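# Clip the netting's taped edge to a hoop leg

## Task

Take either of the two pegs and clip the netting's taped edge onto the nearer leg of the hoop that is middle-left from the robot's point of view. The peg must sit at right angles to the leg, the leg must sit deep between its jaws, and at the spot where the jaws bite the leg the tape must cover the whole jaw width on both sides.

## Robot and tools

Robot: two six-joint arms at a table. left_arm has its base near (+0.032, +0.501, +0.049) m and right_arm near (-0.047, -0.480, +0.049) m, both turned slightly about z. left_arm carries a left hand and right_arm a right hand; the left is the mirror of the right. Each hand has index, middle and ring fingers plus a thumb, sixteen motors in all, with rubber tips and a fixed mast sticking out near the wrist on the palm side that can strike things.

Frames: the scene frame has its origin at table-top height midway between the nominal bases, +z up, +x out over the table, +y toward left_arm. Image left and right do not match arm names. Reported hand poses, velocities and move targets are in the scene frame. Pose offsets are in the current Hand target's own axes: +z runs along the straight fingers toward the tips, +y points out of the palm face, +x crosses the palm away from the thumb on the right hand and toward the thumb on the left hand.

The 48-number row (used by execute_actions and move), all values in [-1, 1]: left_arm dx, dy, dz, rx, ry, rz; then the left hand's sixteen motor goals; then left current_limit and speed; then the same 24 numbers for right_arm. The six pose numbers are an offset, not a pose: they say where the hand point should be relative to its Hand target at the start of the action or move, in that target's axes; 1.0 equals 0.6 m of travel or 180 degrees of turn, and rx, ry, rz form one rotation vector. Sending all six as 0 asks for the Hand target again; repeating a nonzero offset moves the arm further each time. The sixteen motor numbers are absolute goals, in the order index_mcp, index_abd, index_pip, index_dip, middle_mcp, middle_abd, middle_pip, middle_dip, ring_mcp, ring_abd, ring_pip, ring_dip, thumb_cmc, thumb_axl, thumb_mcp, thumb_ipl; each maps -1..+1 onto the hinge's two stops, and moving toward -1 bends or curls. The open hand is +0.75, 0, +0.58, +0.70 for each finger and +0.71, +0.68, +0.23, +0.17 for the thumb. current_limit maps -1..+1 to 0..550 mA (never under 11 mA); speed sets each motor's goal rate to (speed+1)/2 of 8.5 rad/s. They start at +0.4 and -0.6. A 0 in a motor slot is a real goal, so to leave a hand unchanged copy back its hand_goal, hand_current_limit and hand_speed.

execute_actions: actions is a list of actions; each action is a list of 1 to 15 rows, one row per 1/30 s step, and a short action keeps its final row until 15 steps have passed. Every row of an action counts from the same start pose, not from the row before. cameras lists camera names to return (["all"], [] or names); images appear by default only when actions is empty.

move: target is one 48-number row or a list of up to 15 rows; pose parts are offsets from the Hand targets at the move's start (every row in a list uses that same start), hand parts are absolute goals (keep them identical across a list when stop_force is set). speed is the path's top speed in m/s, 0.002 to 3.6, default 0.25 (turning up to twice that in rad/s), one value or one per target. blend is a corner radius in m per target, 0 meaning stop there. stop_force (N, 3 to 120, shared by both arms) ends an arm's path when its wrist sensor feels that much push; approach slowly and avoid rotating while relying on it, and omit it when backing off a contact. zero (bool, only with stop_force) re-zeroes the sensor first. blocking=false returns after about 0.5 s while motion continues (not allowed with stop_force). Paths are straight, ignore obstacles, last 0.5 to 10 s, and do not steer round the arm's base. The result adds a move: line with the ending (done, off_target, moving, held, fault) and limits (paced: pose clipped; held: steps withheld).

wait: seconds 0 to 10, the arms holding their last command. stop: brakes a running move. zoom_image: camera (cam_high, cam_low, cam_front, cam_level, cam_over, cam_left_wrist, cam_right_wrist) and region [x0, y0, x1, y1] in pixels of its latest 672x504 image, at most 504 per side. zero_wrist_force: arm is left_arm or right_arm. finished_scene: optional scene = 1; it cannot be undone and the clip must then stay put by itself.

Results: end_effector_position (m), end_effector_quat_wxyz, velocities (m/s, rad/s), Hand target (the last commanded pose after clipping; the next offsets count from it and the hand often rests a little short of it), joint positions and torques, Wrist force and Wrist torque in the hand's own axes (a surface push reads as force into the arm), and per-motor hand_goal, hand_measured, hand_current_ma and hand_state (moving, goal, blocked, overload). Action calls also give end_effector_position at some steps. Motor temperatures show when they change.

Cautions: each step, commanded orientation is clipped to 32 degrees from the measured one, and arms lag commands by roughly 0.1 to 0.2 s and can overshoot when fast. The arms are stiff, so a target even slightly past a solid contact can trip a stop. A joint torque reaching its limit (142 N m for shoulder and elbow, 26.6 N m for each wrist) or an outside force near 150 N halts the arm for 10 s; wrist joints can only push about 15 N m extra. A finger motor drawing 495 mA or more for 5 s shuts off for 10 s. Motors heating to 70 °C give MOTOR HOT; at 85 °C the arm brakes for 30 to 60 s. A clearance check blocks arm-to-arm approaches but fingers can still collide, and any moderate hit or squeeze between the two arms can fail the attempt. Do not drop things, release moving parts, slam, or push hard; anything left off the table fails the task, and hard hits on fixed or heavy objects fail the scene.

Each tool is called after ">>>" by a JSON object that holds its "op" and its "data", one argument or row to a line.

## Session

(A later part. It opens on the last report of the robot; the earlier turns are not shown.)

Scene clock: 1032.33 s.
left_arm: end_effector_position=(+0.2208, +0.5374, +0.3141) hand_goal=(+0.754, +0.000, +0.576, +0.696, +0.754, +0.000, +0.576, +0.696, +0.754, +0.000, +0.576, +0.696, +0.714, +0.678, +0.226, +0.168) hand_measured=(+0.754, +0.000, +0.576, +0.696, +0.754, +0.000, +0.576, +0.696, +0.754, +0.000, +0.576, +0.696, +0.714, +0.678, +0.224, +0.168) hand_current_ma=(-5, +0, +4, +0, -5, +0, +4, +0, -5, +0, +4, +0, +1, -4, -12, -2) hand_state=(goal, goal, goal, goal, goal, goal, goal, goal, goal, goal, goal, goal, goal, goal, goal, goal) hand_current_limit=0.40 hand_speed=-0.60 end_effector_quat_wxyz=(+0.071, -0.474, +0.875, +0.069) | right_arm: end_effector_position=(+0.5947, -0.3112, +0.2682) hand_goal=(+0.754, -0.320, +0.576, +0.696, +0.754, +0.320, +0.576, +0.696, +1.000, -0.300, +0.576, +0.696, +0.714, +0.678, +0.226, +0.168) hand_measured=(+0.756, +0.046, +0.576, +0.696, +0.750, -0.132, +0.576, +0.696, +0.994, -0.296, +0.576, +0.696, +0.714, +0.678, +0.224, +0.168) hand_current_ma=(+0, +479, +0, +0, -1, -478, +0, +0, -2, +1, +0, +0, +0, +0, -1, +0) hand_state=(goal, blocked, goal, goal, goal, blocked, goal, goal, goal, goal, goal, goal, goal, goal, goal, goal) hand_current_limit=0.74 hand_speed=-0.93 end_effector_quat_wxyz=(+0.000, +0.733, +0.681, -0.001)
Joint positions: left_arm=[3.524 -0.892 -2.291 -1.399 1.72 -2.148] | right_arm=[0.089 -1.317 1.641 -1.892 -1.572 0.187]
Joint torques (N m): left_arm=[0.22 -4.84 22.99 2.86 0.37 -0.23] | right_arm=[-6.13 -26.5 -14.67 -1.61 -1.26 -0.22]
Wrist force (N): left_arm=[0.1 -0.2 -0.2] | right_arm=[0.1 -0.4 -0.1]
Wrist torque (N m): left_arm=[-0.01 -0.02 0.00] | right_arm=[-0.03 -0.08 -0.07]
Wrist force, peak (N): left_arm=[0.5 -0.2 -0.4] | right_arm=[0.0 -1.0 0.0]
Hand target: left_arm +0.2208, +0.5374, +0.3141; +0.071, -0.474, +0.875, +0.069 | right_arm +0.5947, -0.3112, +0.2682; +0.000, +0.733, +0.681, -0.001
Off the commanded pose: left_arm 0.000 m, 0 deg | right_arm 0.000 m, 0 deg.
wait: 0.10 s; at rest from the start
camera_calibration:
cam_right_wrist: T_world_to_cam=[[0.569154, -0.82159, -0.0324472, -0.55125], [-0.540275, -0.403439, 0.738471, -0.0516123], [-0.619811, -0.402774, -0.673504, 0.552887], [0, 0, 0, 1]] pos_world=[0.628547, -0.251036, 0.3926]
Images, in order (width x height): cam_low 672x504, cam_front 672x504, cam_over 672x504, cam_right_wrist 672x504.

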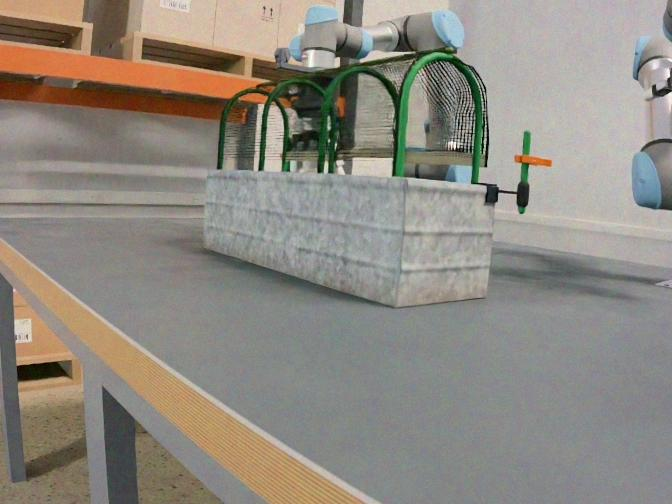

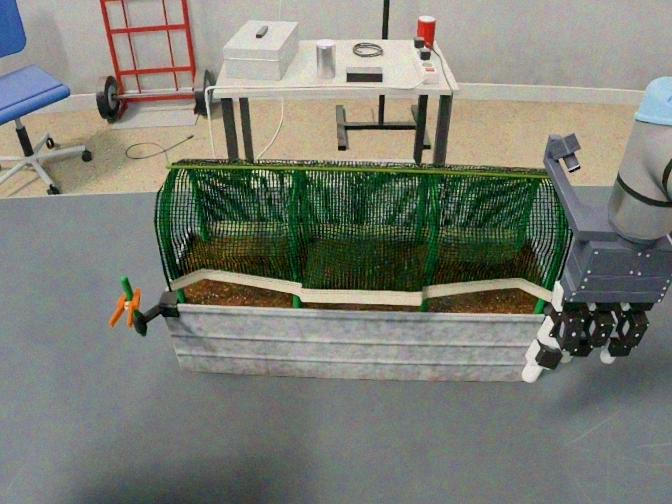

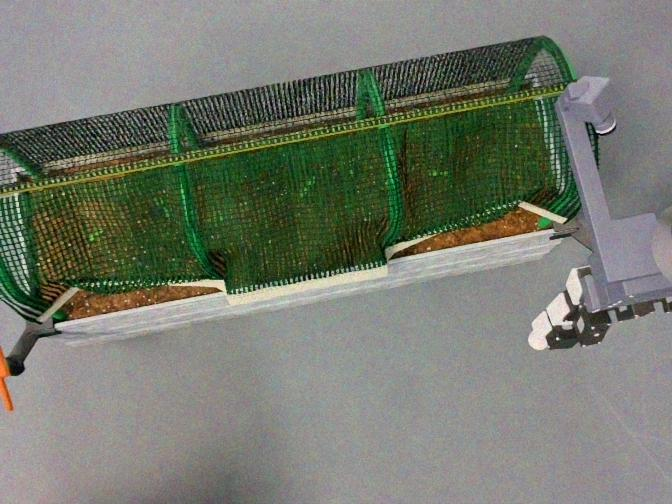

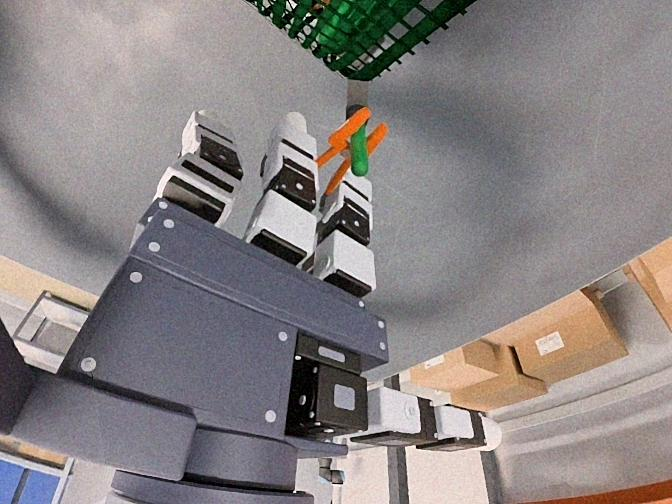

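>>> {"op": "move", "data": {
  "target": [
    [0,0,0,0,0,0,0.754,0,0.576,0.696,0.754,0,0.576,0.696,0.754,0,0.576,0.696,0.714,0.678,0.226,0.168,0.4,-0.6,0,0,0,0,0,0,0.754,0.3,0.576,0.696,0.754,-0.3,0.576,0.696,1.0,-0.3,0.576,0.696,0.714,0.678,0.226,0.168,0.74,-0.93],
    [0,0,0,0,0,0,0.754,0,0.576,0.696,0.754,0,0.576,0.696,0.754,0,0.576,0.696,0.714,0.678,0.226,0.168,0.4,-0.6,0,0,0.027,0,0,0,0.754,0.3,0.576,0.696,0.754,-0.3,0.576,0.696,1.0,-0.3,0.576,0.696,0.714,0.678,0.226,0.168,0.74,-0.93]
  ],
  "speed": 0.06,
  "cameras": ["cam_right_wrist","cam_low"]
}}

>>> {"op": "zoom_image", "data": {
  "camera": "cam_right_wrist",
  "region": [300, 90, 420, 210]
}}

>>> {"op": "zoom_image", "data": {
  "camera": "cam_low",
  "region": [260, 120, 320, 180]
}}

Scene clock: 1233.23 s.
left_arm: end_effector_position=(+0.2208, +0.5374, +0.3141) hand_goal=(+0.754, +0.000, +0.576, +0.696, +0.754, +0.000, +0.576, +0.696, +0.754, +0.000, +0.576, +0.696, +0.714, +0.678, +0.226, +0.168) hand_measured=(+0.754, +0.000, +0.576, +0.696, +0.754, +0.000, +0.576, +0.696, +0.754, +0.000, +0.576, +0.696, +0.714, +0.678, +0.224, +0.168) hand_current_ma=(-5, +0, +4, +0, -5, +0, +4, +0, -5, +0, +4, +0, +1, -4, -12, -2) hand_state=(goal, goal, goal, goal, goal, goal, goal, goal, goal, goal, goal, goal, goal, goal, goal, goal) hand_current_limit=0.40 hand_speed=-0.60 end_effector_quat_wxyz=(+0.071, -0.474, +0.875, +0.069) | right_arm: end_effector_position=(+0.5947, -0.3112, +0.2522) hand_goal=(+0.754, +0.300, +0.576, +0.696, +0.754, -0.300, +0.576, +0.696, +1.000, -0.300, +0.576, +0.696, +0.714, +0.678, +0.226, +0.168) hand_measured=(+0.754, +0.300, +0.576, +0.696, +0.750, -0.300, +0.574, +0.696, +0.994, -0.296, +0.576, +0.696, +0.714, +0.678, +0.224, +0.168) hand_current_ma=(+0, +0, +0, +0, -1, +0, +0, +0, -2, +1, +0, +0, +0, +0, -1, +0) hand_state=(goal, goal, goal, goal, goal, goal, goal, goal, goal, goal, goal, goal, goal, goal, goal, goal) hand_current_limit=0.74 hand_speed=-0.93 end_effector_quat_wxyz=(+0.000, +0.733, +0.681, -0.001)
Joint positions: left_arm=[3.524 -0.892 -2.291 -1.399 1.72 -2.148] | right_arm=[0.089 -1.304 1.668 -1.932 -1.572 0.187]
Joint torques (N m): left_arm=[-0.32 -4.74 22.99 2.82 0.3 -0.24] | right_arm=[-5.84 -23.79 -8.98 -3.87 -0.98 -0.61]
Wrist force (N): left_arm=[0.1 -0.2 -0.3] | right_arm=[0.2 -0.7 -1.2]
Wrist torque (N m): left_arm=[0.01 -0.02 0.01] | right_arm=[0.03 -0.06 -0.07]
Wrist force, peak (N): left_arm=[-0.1 -0.4 -0.7] | right_arm=[0.4 -0.8 -1.2]
Hand target: left_arm +0.2208, +0.5374, +0.3141; +0.071, -0.474, +0.875, +0.069 | right_arm +0.5947, -0.3112, +0.2520; +0.000, +0.733, +0.681, -0.001
Off the commanded pose: left_arm 0.000 m, 0 deg | right_arm 0.000 m, 0 deg.
move: done
camera_calibration:
cam_right_wrist: T_world_to_cam=[[0.569119, -0.821613, -0.0324858, -0.551764], [-0.540241, -0.403417, 0.738508, -0.0399208], [-0.619873, -0.402749, -0.673462, 0.542038], [0, 0, 0, 1]] pos_world=[0.628448, -0.251136, 0.376599]
Images, in order (width x height): cam_low 672x504, cam_right_wrist 672x504.

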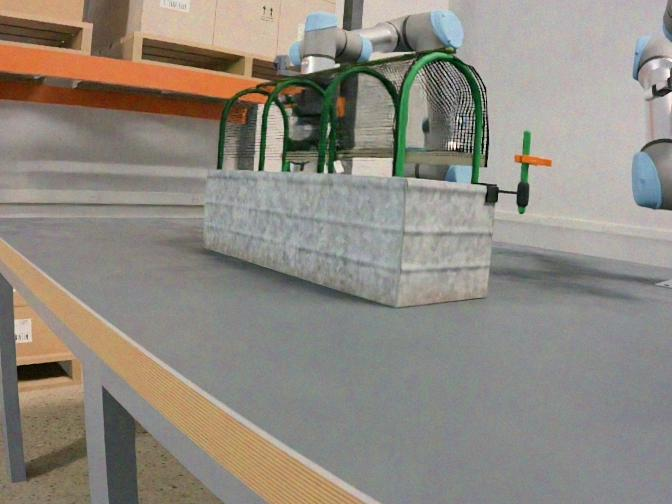

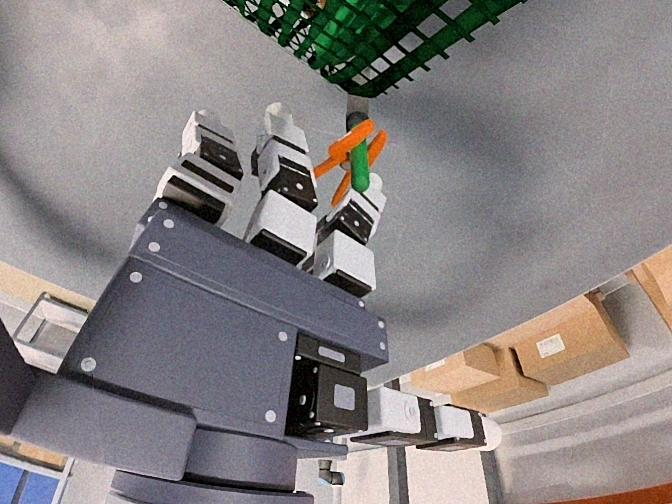

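Scaled by 4.200 from the camera's 672x504 image, which has a finer 960x720 frame.

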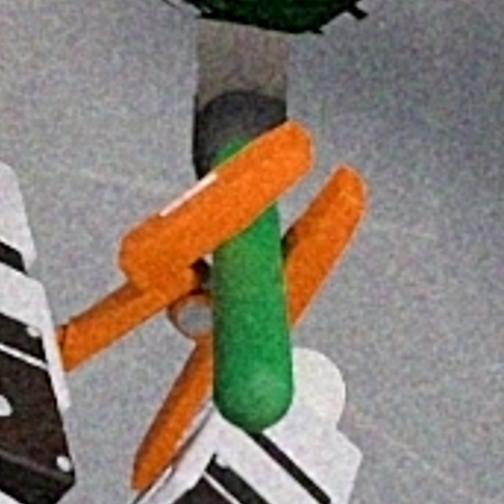

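Scaled by 8.400 from the camera's 672x504 image, which has a finer 960x720 frame.

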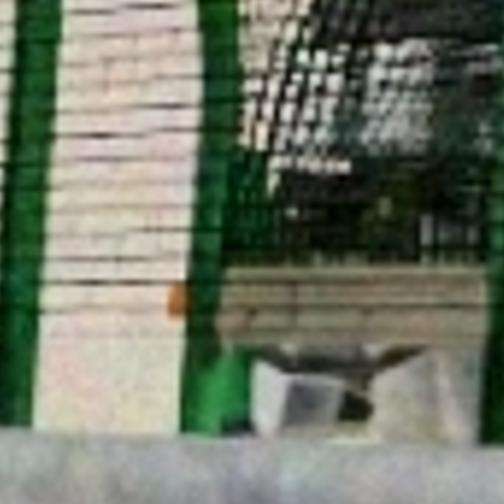

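>>> {"op": "move", "data": {
  "target": [
    [0,0,0,0,0,0,0.754,0,0.576,0.696,0.754,0,0.576,0.696,0.754,0,0.576,0.696,0.714,0.678,0.226,0.168,0.4,-0.6,0,0,0,0,0,0,0.754,-0.02,0.576,0.696,0.754,0.02,0.576,0.696,1.0,-0.3,0.576,0.696,0.714,0.678,0.226,0.168,0.74,-0.95]
  ],
  "speed": 0.06,
  "cameras": ["cam_right_wrist","cam_low"]
}}

>>> {"op": "zoom_image", "data": {
  "camera": "cam_right_wrist",
  "region": [300, 90, 420, 210]
}}

>>> {"op": "zoom_image", "data": {
  "camera": "cam_low",
  "region": [260, 120, 320, 180]
}}

Scene clock: 1243.07 s.
left_arm: end_effector_position=(+0.2208, +0.5374, +0.3141) hand_goal=(+0.754, +0.000, +0.576, +0.696, +0.754, +0.000, +0.576, +0.696, +0.754, +0.000, +0.576, +0.696, +0.714, +0.678, +0.226, +0.168) hand_measured=(+0.754, +0.000, +0.576, +0.696, +0.754, +0.000, +0.576, +0.696, +0.754, +0.000, +0.576, +0.696, +0.714, +0.678, +0.224, +0.168) hand_current_ma=(-5, +0, +4, +0, -5, +0, +4, +0, -5, +0, +4, +0, +1, -4, -12, -2) hand_state=(goal, goal, goal, goal, goal, goal, goal, goal, goal, goal, goal, goal, goal, goal, goal, goal) hand_current_limit=0.40 hand_speed=-0.60 end_effector_quat_wxyz=(+0.071, -0.474, +0.875, +0.069) | right_arm: end_effector_position=(+0.5947, -0.3112, +0.2520) hand_goal=(+0.754, -0.020, +0.576, +0.696, +0.754, +0.020, +0.576, +0.696, +1.000, -0.300, +0.576, +0.696, +0.714, +0.678, +0.226, +0.168) hand_measured=(+0.758, +0.134, +0.576, +0.696, +0.754, -0.146, +0.574, +0.696, +0.994, -0.296, +0.576, +0.696, +0.714, +0.678, +0.224, +0.168) hand_current_ma=(+1, +336, +0, +0, +0, -383, +0, +0, -2, +1, +0, +0, +0, +0, -1, +0) hand_state=(goal, blocked, goal, goal, goal, blocked, goal, goal, goal, goal, goal, goal, goal, goal, goal, goal) hand_current_limit=0.74 hand_speed=-0.95 end_effector_quat_wxyz=(+0.000, +0.733, +0.681, -0.001)
Joint positions: left_arm=[3.524 -0.892 -2.291 -1.399 1.72 -2.148] | right_arm=[0.089 -1.304 1.668 -1.932 -1.572 0.187]
Joint torques (N m): left_arm=[0.21 -5.05 23.29 2.99 0.31 -0.26] | right_arm=[-5.84 -24.23 -9.65 -3.58 -1 -0.66]
Wrist force (N): left_arm=[-0.1 -0.3 0.1] | right_arm=[-0.2 -1.6 -0.7]
Wrist torque (N m): left_arm=[-0.03 0.01 -0.01] | right_arm=[0.02 -0.08 -0.11]
Wrist force, peak (N): left_arm=[0.6 0.0 -0.9] | right_arm=[0.0 -1.7 -0.9]
Hand target: left_arm +0.2208, +0.5374, +0.3141; +0.071, -0.474, +0.875, +0.069 | right_arm +0.5947, -0.3112, +0.2520; +0.000, +0.733, +0.681, -0.001
Off the commanded pose: left_arm 0.000 m, 0 deg | right_arm 0.000 m, 0 deg.
move: done
camera_calibration:
cam_right_wrist: T_world_to_cam=[[0.569154, -0.82159, -0.0324472, -0.551801], [-0.540275, -0.403439, 0.738471, -0.0397435], [-0.619811, -0.402774, -0.673504, 0.541874], [0, 0, 0, 1]] pos_world=[0.628447, -0.251136, 0.3764]
Images, in order (width x height): cam_low 672x504, cam_right_wrist 672x504.

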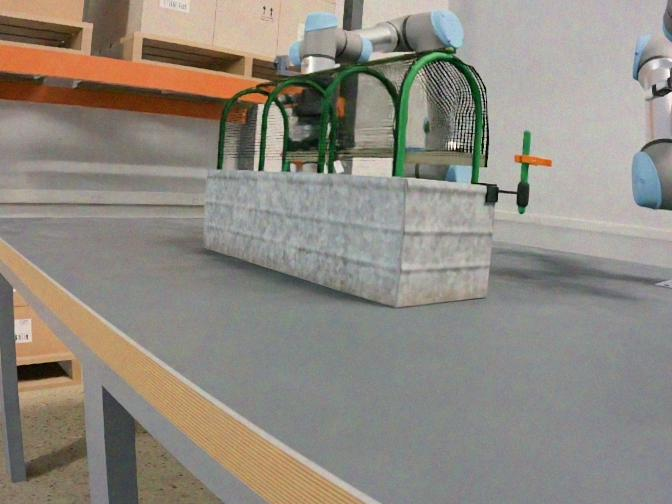

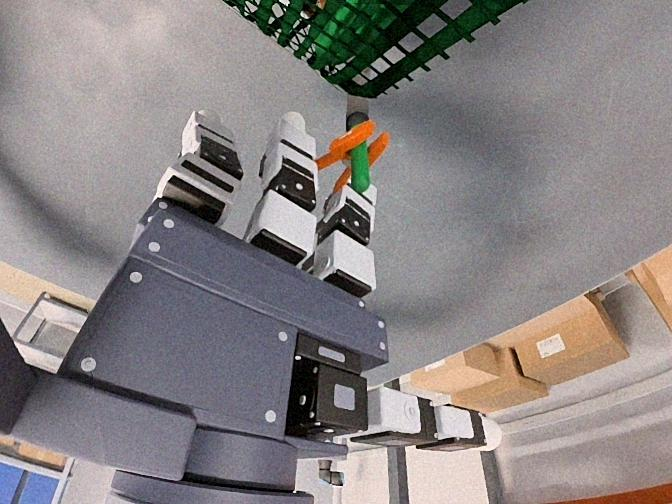

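Scaled by 4.200 from the camera's 672x504 image, which has a finer 960x720 frame.

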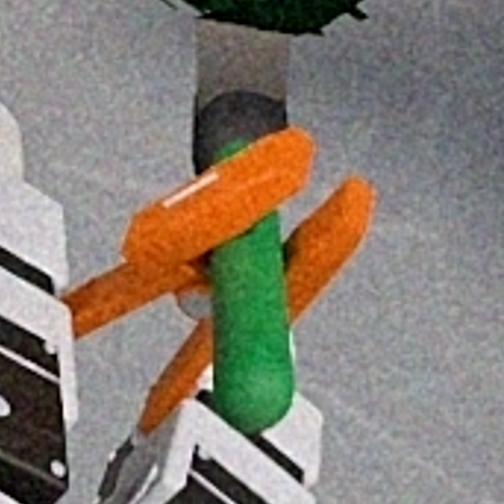

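Scaled by 8.400 from the camera's 672x504 image, which has a finer 960x720 frame.

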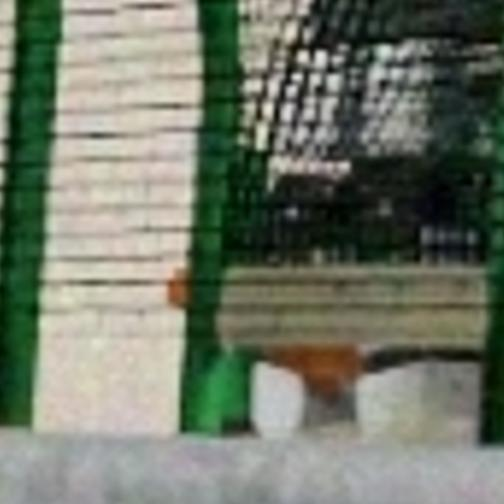

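>>> {"op": "move", "data": {
  "target": [
    [0,0,0,0,0,0,0.754,0,0.576,0.696,0.754,0,0.576,0.696,0.754,0,0.576,0.696,0.714,0.678,0.226,0.168,0.4,-0.6,0,0,0,0,0,0,0.754,0.36,0.576,0.696,0.754,-0.36,0.576,0.696,1.0,-0.36,0.576,0.696,0.714,0.678,0.226,0.168,0.4,-0.93],
    [0,0,0,0,0,0,0.754,0,0.576,0.696,0.754,0,0.576,0.696,0.754,0,0.576,0.696,0.714,0.678,0.226,0.168,0.4,-0.6,0,-0.06,0,0,0,0,0.754,0.36,0.576,0.696,0.754,-0.36,0.576,0.696,1.0,-0.36,0.576,0.696,0.714,0.678,0.226,0.168,0.4,-0.6],
    [0,0,0,0,0,0,0.754,0,0.576,0.696,0.754,0,0.576,0.696,0.754,0,0.576,0.696,0.714,0.678,0.226,0.168,0.4,-0.6,0,-0.25,-0.1,0,0,0,0.754,0.36,0.576,0.696,0.754,-0.36,0.576,0.696,1.0,-0.36,0.576,0.696,0.714,0.678,0.226,0.168,0.4,-0.6]
  ],
  "speed": [0.06,0.06,0.15],
  "cameras": ["all"]
}}

>>> {"op": "zoom_image", "data": {
  "camera": "cam_over",
  "region": [590, 195, 672, 315]
}}

>>> {"op": "zoom_image", "data": {
  "camera": "cam_low",
  "region": [260, 120, 320, 180]
}}

>>> {"op": "zoom_image", "data": {
  "camera": "cam_front",
  "region": [560, 250, 660, 350]
}}

>>> {"op": "zoom_image", "data": {
  "camera": "cam_high",
  "region": [140, 215, 210, 285]
}}

>>> {"op": "zoom_image", "data": {
  "camera": "cam_right_wrist",
  "region": [320, 0, 480, 160]
}}

Scene clock: 1451.77 s.
left_arm: end_effector_position=(+0.2208, +0.5374, +0.3141) hand_goal=(+0.754, +0.000, +0.576, +0.696, +0.754, +0.000, +0.576, +0.696, +0.754, +0.000, +0.576, +0.696, +0.714, +0.678, +0.226, +0.168) hand_measured=(+0.754, +0.000, +0.576, +0.696, +0.754, +0.000, +0.576, +0.696, +0.754, +0.000, +0.576, +0.696, +0.714, +0.678, +0.224, +0.168) hand_current_ma=(-5, +0, +4, +0, -5, +0, +4, +0, -5, +0, +4, +0, +1, -4, -12, -2) hand_state=(goal, goal, goal, goal, goal, goal, goal, goal, goal, goal, goal, goal, goal, goal, goal, goal) hand_current_limit=0.40 hand_speed=-0.60 end_effector_quat_wxyz=(+0.071, -0.474, +0.875, +0.069) | right_arm: end_effector_position=(+0.4454, -0.3001, +0.3123) hand_goal=(+0.754, +0.360, +0.576, +0.696, +0.754, -0.360, +0.576, +0.696, +1.000, -0.360, +0.576, +0.696, +0.714, +0.678, +0.226, +0.168) hand_measured=(+0.752, +0.354, +0.576, +0.696, +0.752, -0.354, +0.574, +0.696, +0.994, -0.354, +0.576, +0.696, +0.714, +0.678, +0.224, +0.168) hand_current_ma=(+0, -1, +0, +0, +0, +1, +0, +0, -2, +1, +0, +0, +0, +0, -1, +0) hand_state=(goal, goal, goal, goal, goal, goal, goal, goal, goal, goal, goal, goal, goal, goal, goal, goal) hand_current_limit=0.40 hand_speed=-0.60 end_effector_quat_wxyz=(+0.000, +0.733, +0.681, -0.001)
Joint positions: left_arm=[3.524 -0.892 -2.291 -1.399 1.72 -2.148] | right_arm=[0.153 -1.666 1.904 -1.806 -1.571 0.251]
Joint torques (N m): left_arm=[0.07 -5.23 23.04 2.94 0.3 -0.38] | right_arm=[6.32 -29.51 -9.87 -0.87 2.04 1.42]
Wrist force (N): left_arm=[0.2 -0.2 -0.2] | right_arm=[0.1 -0.6 0.0]
Wrist torque (N m): left_arm=[0.00 -0.03 0.01] | right_arm=[-0.05 -0.04 -0.10]
Wrist force, peak (N): left_arm=[0.6 -0.5 -0.1] | right_arm=[0.0 -1.8 -0.8]
Hand target: left_arm +0.2208, +0.5374, +0.3141; +0.071, -0.474, +0.875, +0.069 | right_arm +0.4452, -0.3001, +0.3124; +0.000, +0.733, +0.681, -0.001
Off the commanded pose: left_arm 0.000 m, 0 deg | right_arm 0.000 m, 0 deg.
move: done
camera_calibration:
cam_right_wrist: T_world_to_cam=[[0.569154, -0.82159, -0.0324472, -0.455754], [-0.540275, -0.403439, 0.738471, -0.160384], [-0.619811, -0.402774, -0.673504, 0.494352], [0, 0, 0, 1]] pos_world=[0.479147, -0.240036, 0.4366]

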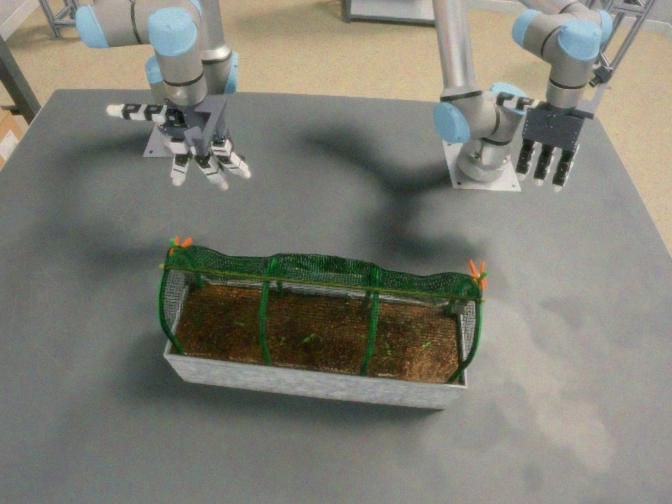

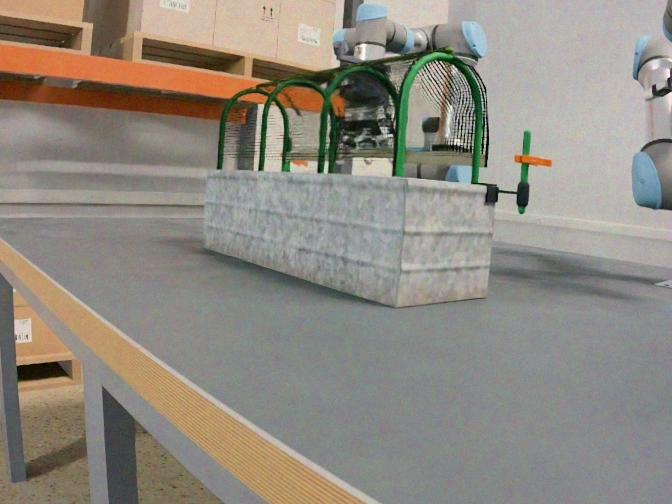

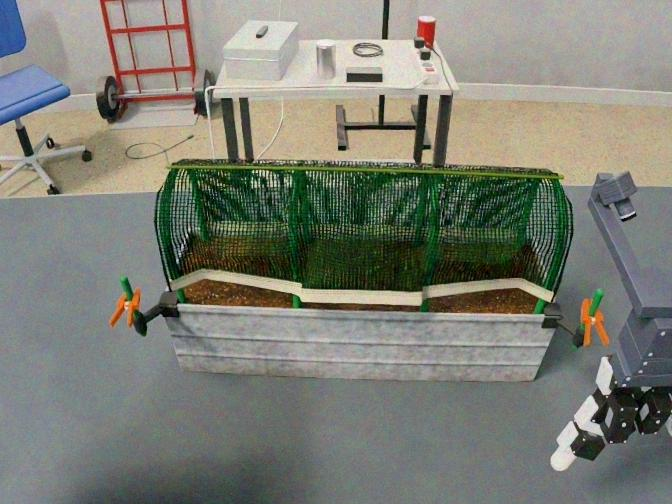

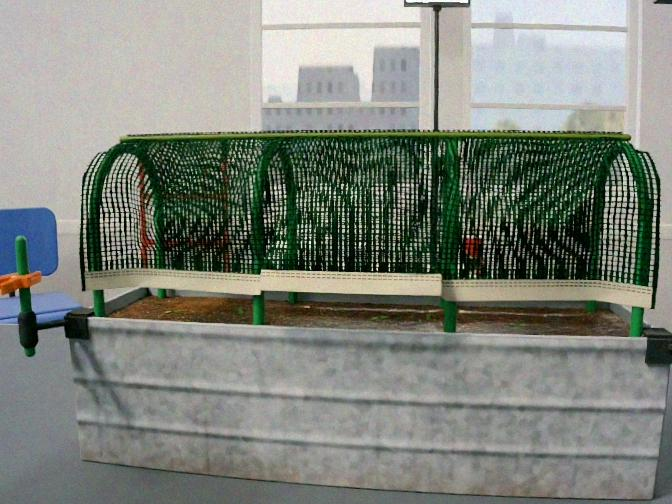

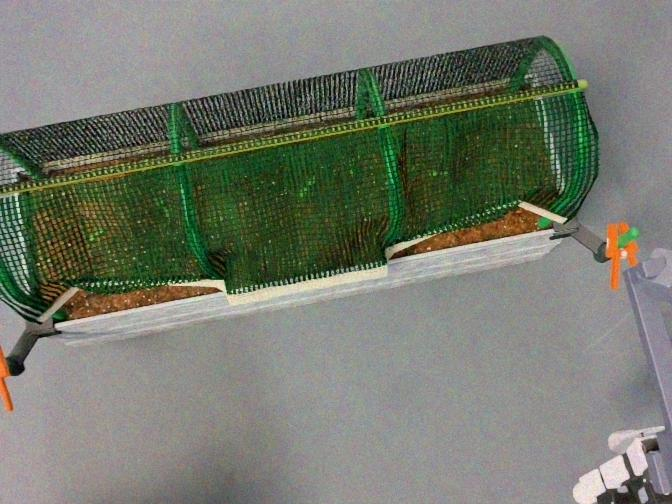

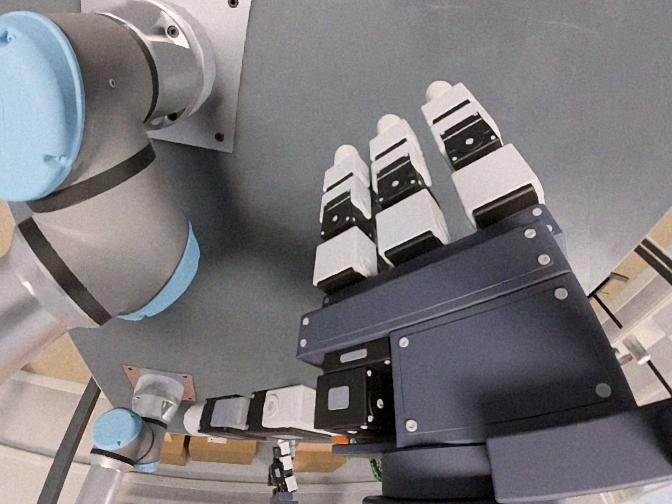

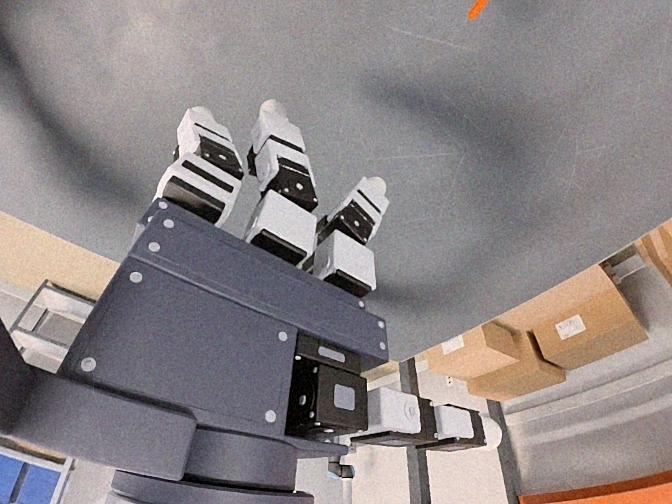

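Scaled by 4.200 from the camera's 672x504 image, which has a finer 960x720 frame.

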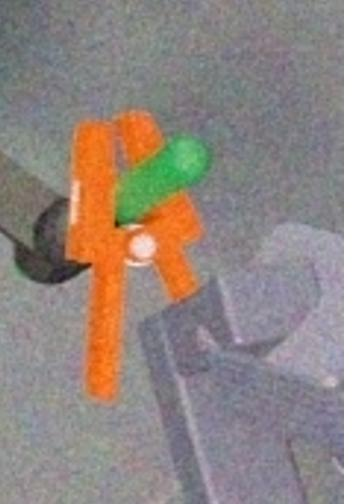

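Scaled by 8.400 from the camera's 672x504 image, which has a finer 960x720 frame.

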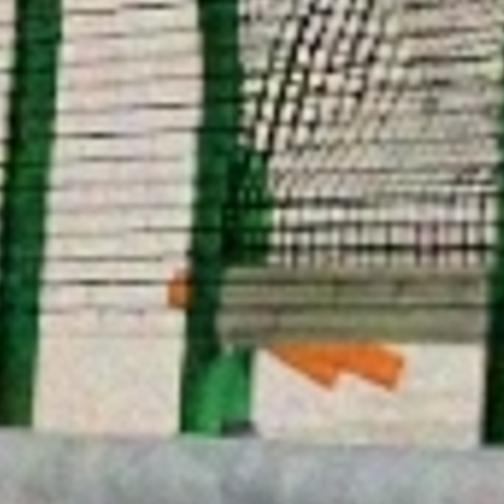

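Scaled by 5.040 from the camera's 672x504 image, which has a finer 960x720 frame.

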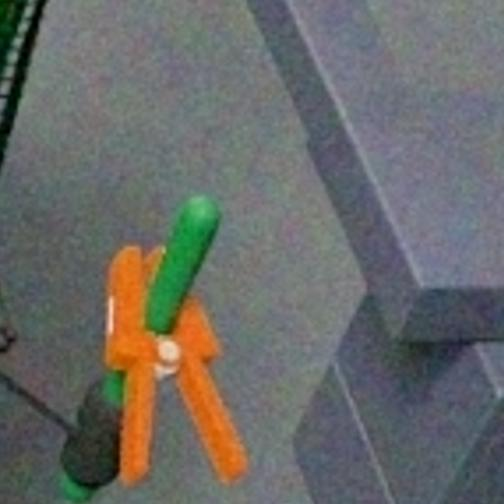

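Scaled by 7.200 from the camera's 672x504 image, which has a finer 960x720 frame.

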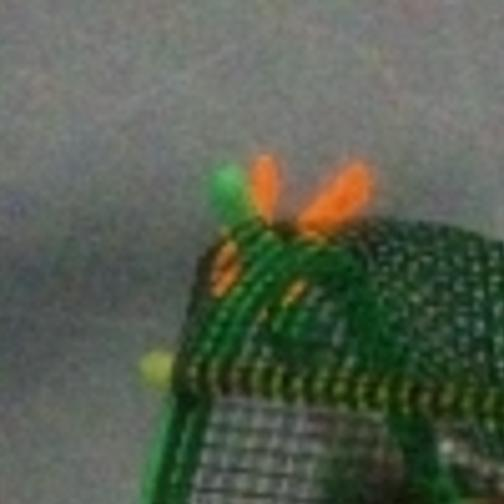

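Scaled by 3.150 from the camera's 672x504 image, which has a finer 960x720 frame.

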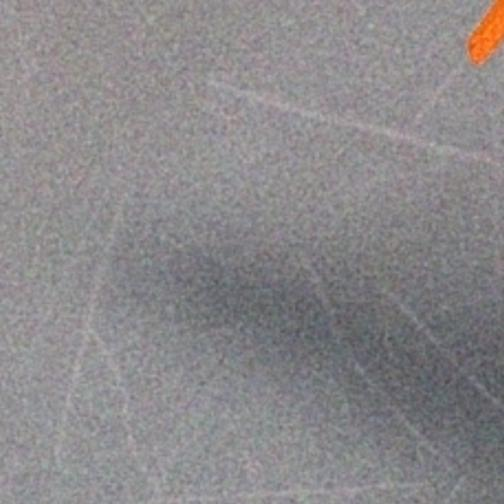

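>>> {"op": "move", "data": {
  "target": [
    [0.0032,-0.6143,0.0153,0.4883,-0.075,-0.175,0.754,0.5,-0.737,0.696,0.754,-0.5,-0.737,0.696,0.754,-0.5,-1,-0.6,0.714,0.678,0.226,0.168,0.4,-0.6,0,0,0,0,0,0,0.754,0.36,0.576,0.696,0.754,-0.36,0.576,0.696,1.0,-0.36,0.576,0.696,0.714,0.678,0.226,0.168,0.4,-0.6]
  ],
  "speed": 0.22,
  "cameras": ["all"]
}}

Scene clock: 1536.03 s.
left_arm: end_effector_position=(+0.5297, +0.3382, +0.2852) hand_goal=(+0.754, +0.500, -0.736, +0.696, +0.754, -0.500, -0.736, +0.696, +0.754, -0.500, -1.000, -0.600, +0.714, +0.678, +0.226, +0.168) hand_measured=(+0.750, +0.496, -0.734, +0.696, +0.750, -0.496, -0.734, +0.696, +0.750, -0.496, -0.996, -0.598, +0.708, +0.678, +0.224, +0.168) hand_current_ma=(-23, -13, +14, +0, -23, +14, +13, +0, -21, +14, +23, +12, -36, -4, -12, -2) hand_state=(goal, goal, goal, goal, goal, goal, goal, goal, goal, goal, goal, goal, goal, goal, goal, goal) hand_current_limit=0.40 hand_speed=-0.60 end_effector_quat_wxyz=(+0.481, -0.481, +0.518, -0.519) | right_arm: end_effector_position=(+0.4452, -0.3001, +0.3124) hand_goal=(+0.754, +0.360, +0.576, +0.696, +0.754, -0.360, +0.576, +0.696, +1.000, -0.360, +0.576, +0.696, +0.714, +0.678, +0.226, +0.168) hand_measured=(+0.752, +0.354, +0.576, +0.696, +0.752, -0.354, +0.574, +0.696, +0.994, -0.354, +0.576, +0.696, +0.714, +0.678, +0.224, +0.168) hand_current_ma=(+0, -1, +0, +0, +0, +1, +0, +0, -2, +1, +0, +0, +0, +0, -1, +0) hand_state=(goal, goal, goal, goal, goal, goal, goal, goal, goal, goal, goal, goal, goal, goal, goal, goal) hand_current_limit=0.40 hand_speed=-0.60 end_effector_quat_wxyz=(+0.000, +0.733, +0.681, -0.001)
Joint positions: left_arm=[3.157 -1.803 -2.469 1.13 1.456 -3.142] | right_arm=[0.153 -1.666 1.904 -1.806 -1.571 0.251]
Joint torques (N m): left_arm=[-8.63 10.42 18.69 3.19 2.66 -1.5] | right_arm=[5.48 -28.6 -10.44 -0.97 1.86 1.25]
Wrist force (N): left_arm=[-0.6 -0.9 -1.0] | right_arm=[0.3 -0.8 -0.1]
Wrist torque (N m): left_arm=[0.05 -0.05 -0.03] | right_arm=[-0.07 -0.05 -0.09]
Wrist force, peak (N): left_arm=[-0.5 -1.5 -1.0] | right_arm=[0.4 -1.0 -0.1]
Hand target: left_arm +0.5298, +0.3382, +0.2852; +0.481, -0.481, +0.518, -0.519 | right_arm +0.4452, -0.3001, +0.3124; +0.000, +0.733, +0.681, -0.001
Off the commanded pose: left_arm 0.000 m, 0 deg | right_arm 0.000 m, 0 deg.
move: done
camera_calibration:
cam_left_wrist: T_world_to_cam=[[0.0955806, 0.763094, 0.63918, -0.519764], [-0.786291, -0.335887, 0.518582, 0.334596], [0.610419, -0.552148, 0.56791, -0.178574], [0, 0, 0, 1]] pos_world=[0.421775, 0.410416, 0.260121]
cam_right_wrist: T_world_to_cam=[[0.569154, -0.82159, -0.0324472, -0.455693], [-0.540275, -0.403439, 0.738471, -0.160512], [-0.619811, -0.402774, -0.673504, 0.494358], [0, 0, 0, 1]] pos_world=[0.479047, -0.240036, 0.4367]

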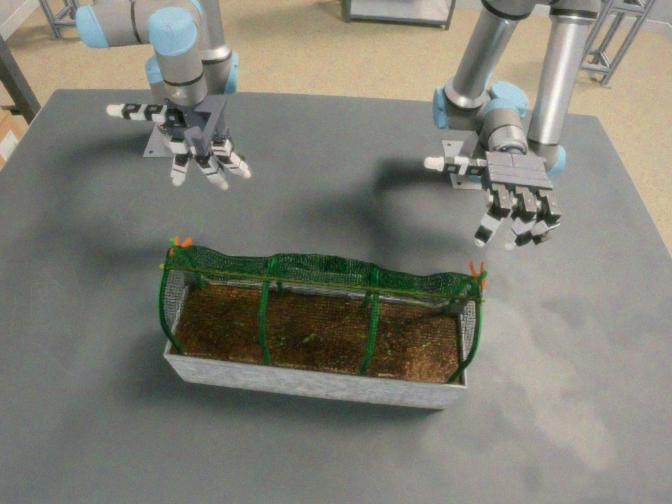

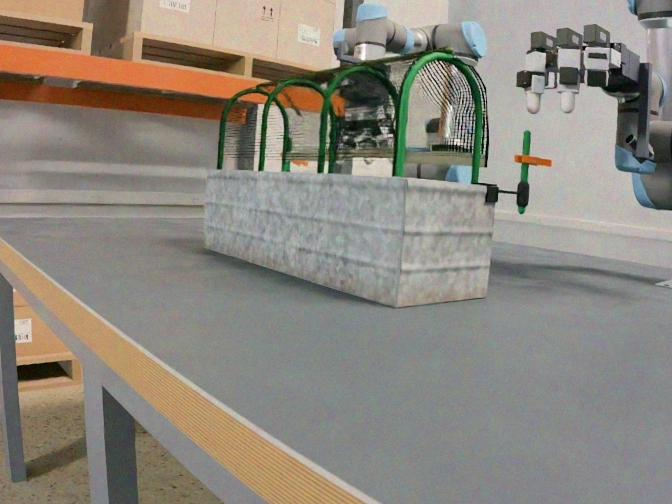

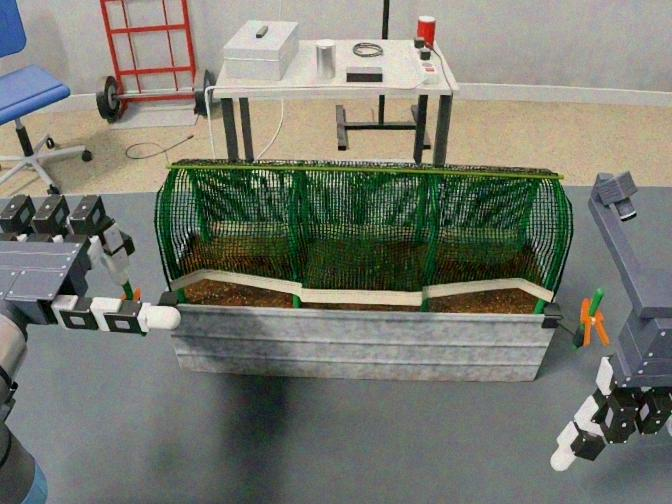

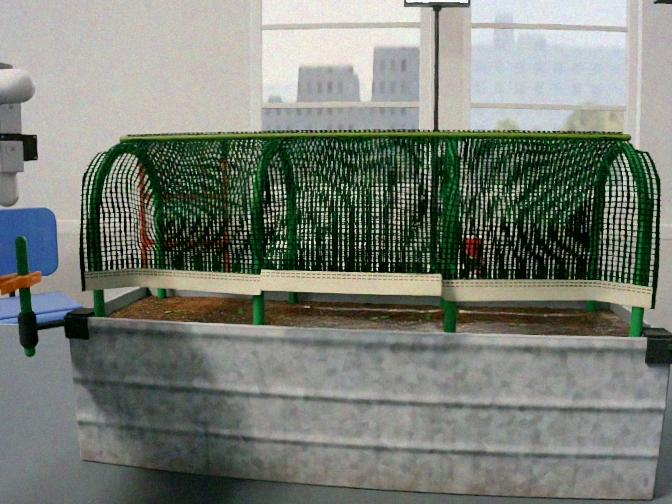

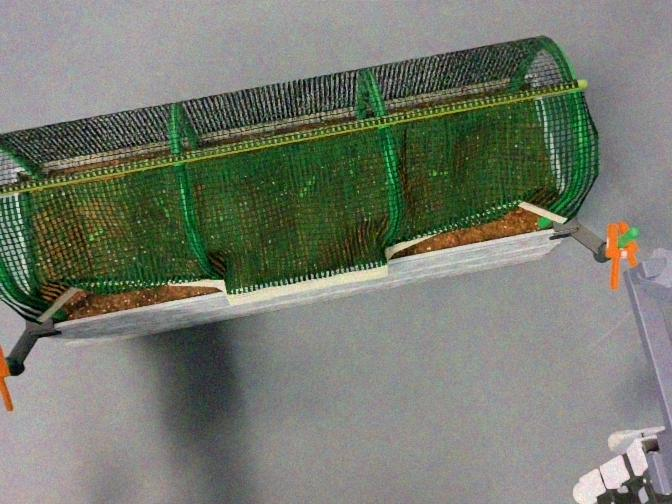

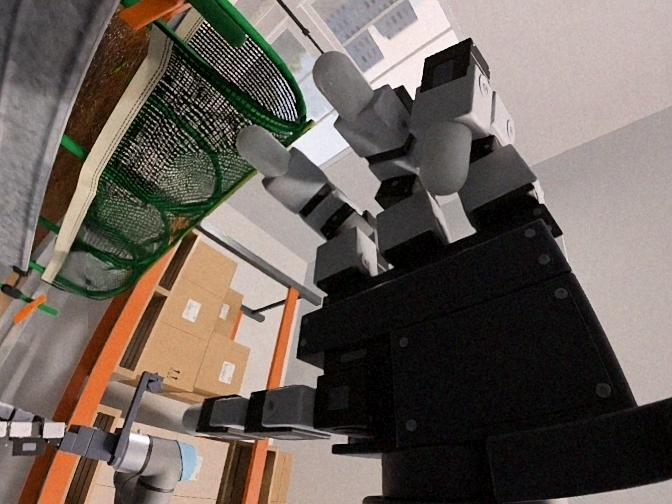

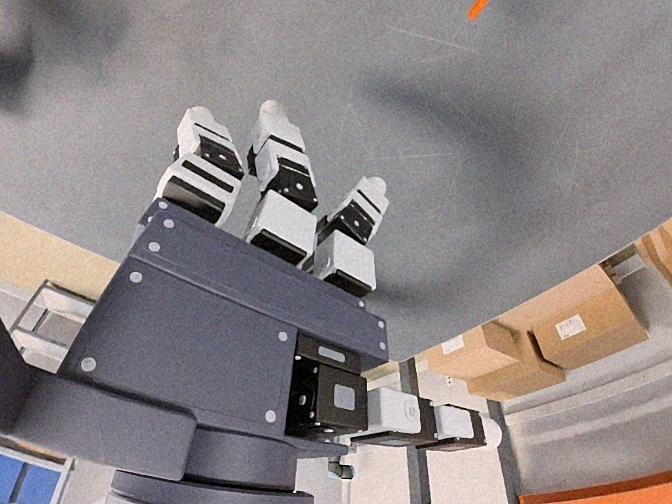

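>>> {"op": "move", "data": {
  "target": [
    [0,0.0833,0,0,0,0,0.754,0.5,-0.737,0.696,0.754,-0.5,-0.737,0.696,0.754,-0.5,-1,-0.6,0.714,0.678,0.226,0.168,0.4,-0.6,0,0,0,0,0,0,0.754,0.36,0.576,0.696,0.754,-0.36,0.576,0.696,1.0,-0.36,0.576,0.696,0.714,0.678,0.226,0.168,0.4,-0.6]
  ],
  "speed": 0.1,
  "cameras": ["cam_left_wrist","cam_front","cam_low","cam_level"]
}}

>>> {"op": "zoom_image", "data": {
  "camera": "cam_left_wrist",
  "region": [190, 0, 430, 200]
}}

>>> {"op": "zoom_image", "data": {
  "camera": "cam_low",
  "region": [480, 60, 600, 220]
}}

>>> {"op": "zoom_image", "data": {
  "camera": "cam_front",
  "region": [0, 190, 190, 350]
}}

Scene clock: 1581.93 s.
left_arm: end_effector_position=(+0.5298, +0.3382, +0.2353) hand_goal=(+0.754, +0.500, -0.736, +0.696, +0.754, -0.500, -0.736, +0.696, +0.754, -0.500, -1.000, -0.600, +0.714, +0.678, +0.226, +0.168) hand_measured=(+0.750, +0.496, -0.734, +0.696, +0.750, -0.496, -0.734, +0.696, +0.750, -0.496, -0.996, -0.598, +0.706, +0.678, +0.224, +0.168) hand_current_ma=(-25, -13, +13, +0, -25, +14, +13, +0, -22, +14, +23, +12, -37, -4, -12, -2) hand_state=(goal, goal, goal, goal, goal, goal, goal, goal, goal, goal, goal, goal, goal, goal, goal, goal) hand_current_limit=0.40 hand_speed=-0.60 end_effector_quat_wxyz=(+0.481, -0.481, +0.518, -0.519) | right_arm: end_effector_position=(+0.4452, -0.3001, +0.3124) hand_goal=(+0.754, +0.360, +0.576, +0.696, +0.754, -0.360, +0.576, +0.696, +1.000, -0.360, +0.576, +0.696, +0.714, +0.678, +0.226, +0.168) hand_measured=(+0.752, +0.354, +0.576, +0.696, +0.752, -0.354, +0.574, +0.696, +0.994, -0.354, +0.576, +0.696, +0.714, +0.678, +0.224, +0.168) hand_current_ma=(+0, -1, +0, +0, +0, +1, +0, +0, -2, +1, +0, +0, +0, +0, -1, +0) hand_state=(goal, goal, goal, goal, goal, goal, goal, goal, goal, goal, goal, goal, goal, goal, goal, goal) hand_current_limit=0.40 hand_speed=-0.60 end_effector_quat_wxyz=(+0.000, +0.733, +0.681, -0.001)
Joint positions: left_arm=[3.157 -1.982 -2.485 1.326 1.457 -3.142] | right_arm=[0.153 -1.666 1.904 -1.806 -1.571 0.251]
Joint torques (N m): left_arm=[-9.21 14.37 14.51 3.3 2.66 -1.41] | right_arm=[5.96 -28.24 -10.79 -1.18 1.87 1.23]
Wrist force (N): left_arm=[-0.7 -1.3 -0.8] | right_arm=[0.3 -0.7 0.0]
Wrist torque (N m): left_arm=[0.00 -0.01 -0.04] | right_arm=[-0.07 -0.06 -0.08]
Wrist force, peak (N): left_arm=[-0.6 -2.1 -0.7] | right_arm=[0.2 -0.9 -0.2]
Hand target: left_arm +0.5298, +0.3382, +0.2353; +0.481, -0.481, +0.518, -0.519 | right_arm +0.4452, -0.3001, +0.3124; +0.000, +0.733, +0.681, -0.001
Off the commanded pose: left_arm 0.000 m, 0 deg | right_arm 0.000 m, 0 deg.
move: done
camera_calibration:
cam_left_wrist: T_world_to_cam=[[0.0953955, 0.763118, 0.639179, -0.487725], [-0.786367, -0.335934, 0.518436, 0.360522], [0.61035, -0.552086, 0.568044, -0.150316], [0, 0, 0, 1]] pos_world=[0.421774, 0.410316, 0.210222]
Images, in order (width x height): cam_low 672x504, cam_front 672x504, cam_level 672x504, cam_left_wrist 672x504.

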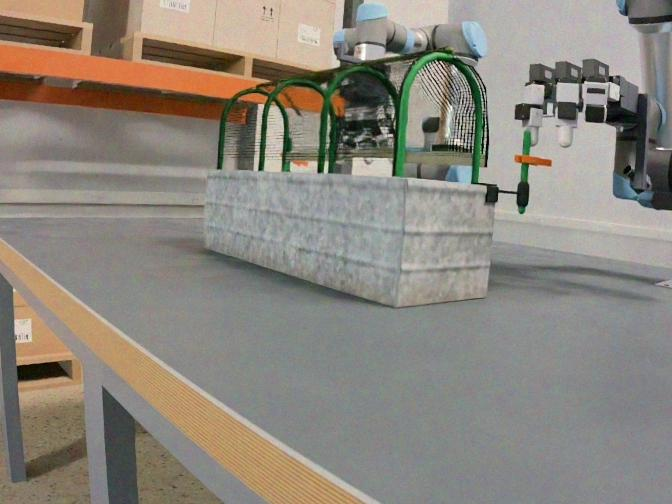

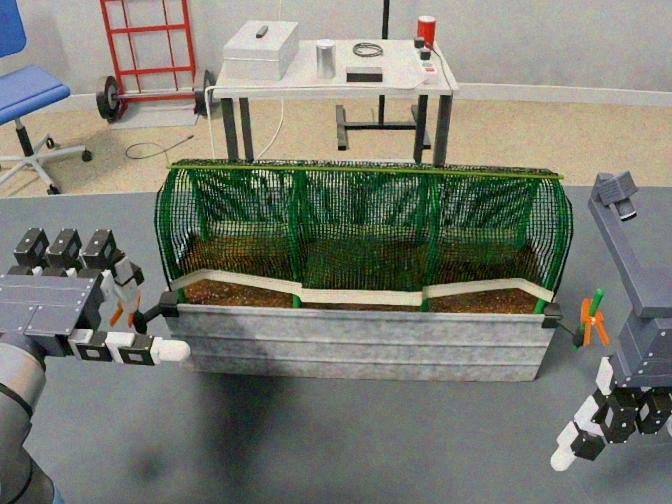

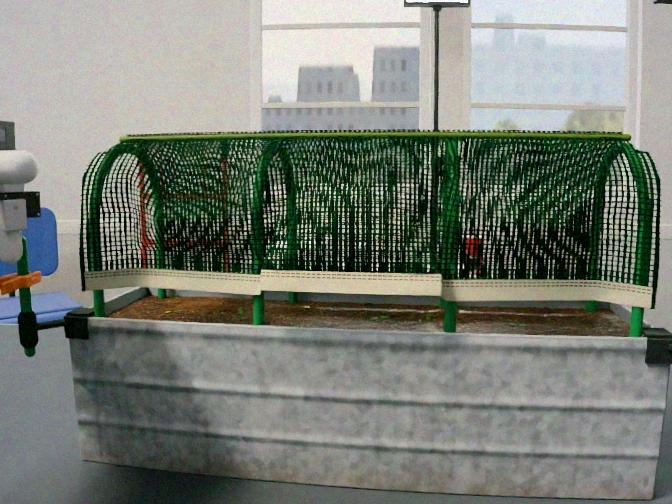

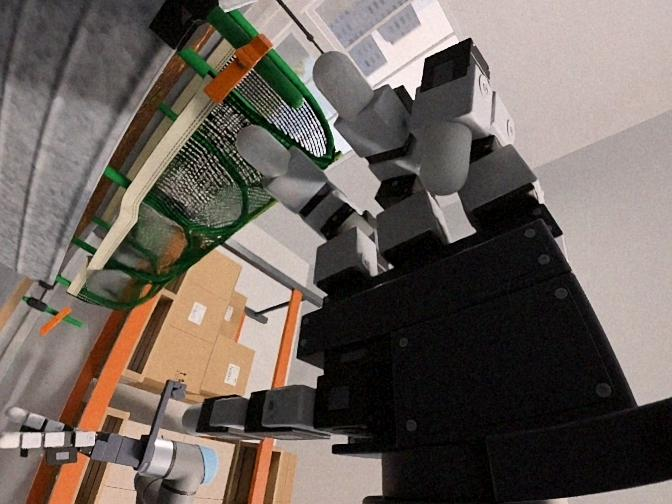

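Scaled by 2.100 from the camera's 672x504 image, which has a finer 960x720 frame.

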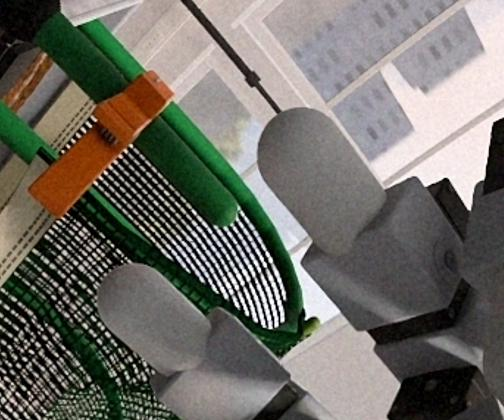

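Scaled by 3.150 from the camera's 672x504 image, which has a finer 960x720 frame.

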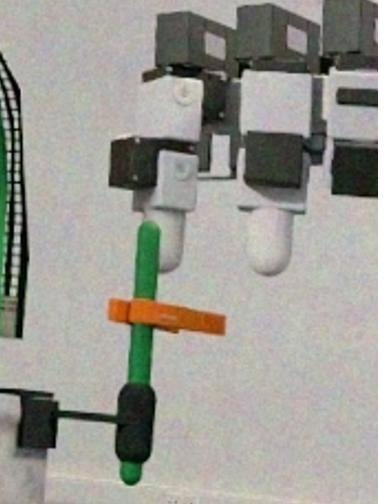

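Scaled by 2.653 from the camera's 672x504 image, which has a finer 960x720 frame.

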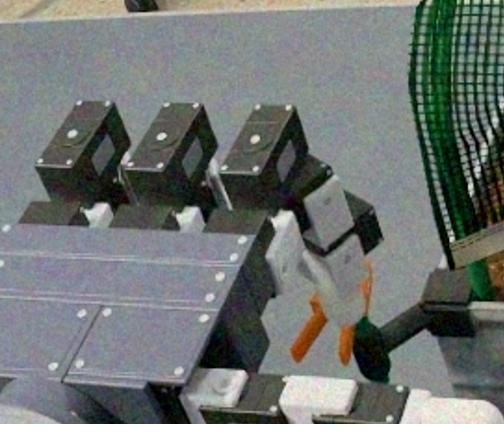

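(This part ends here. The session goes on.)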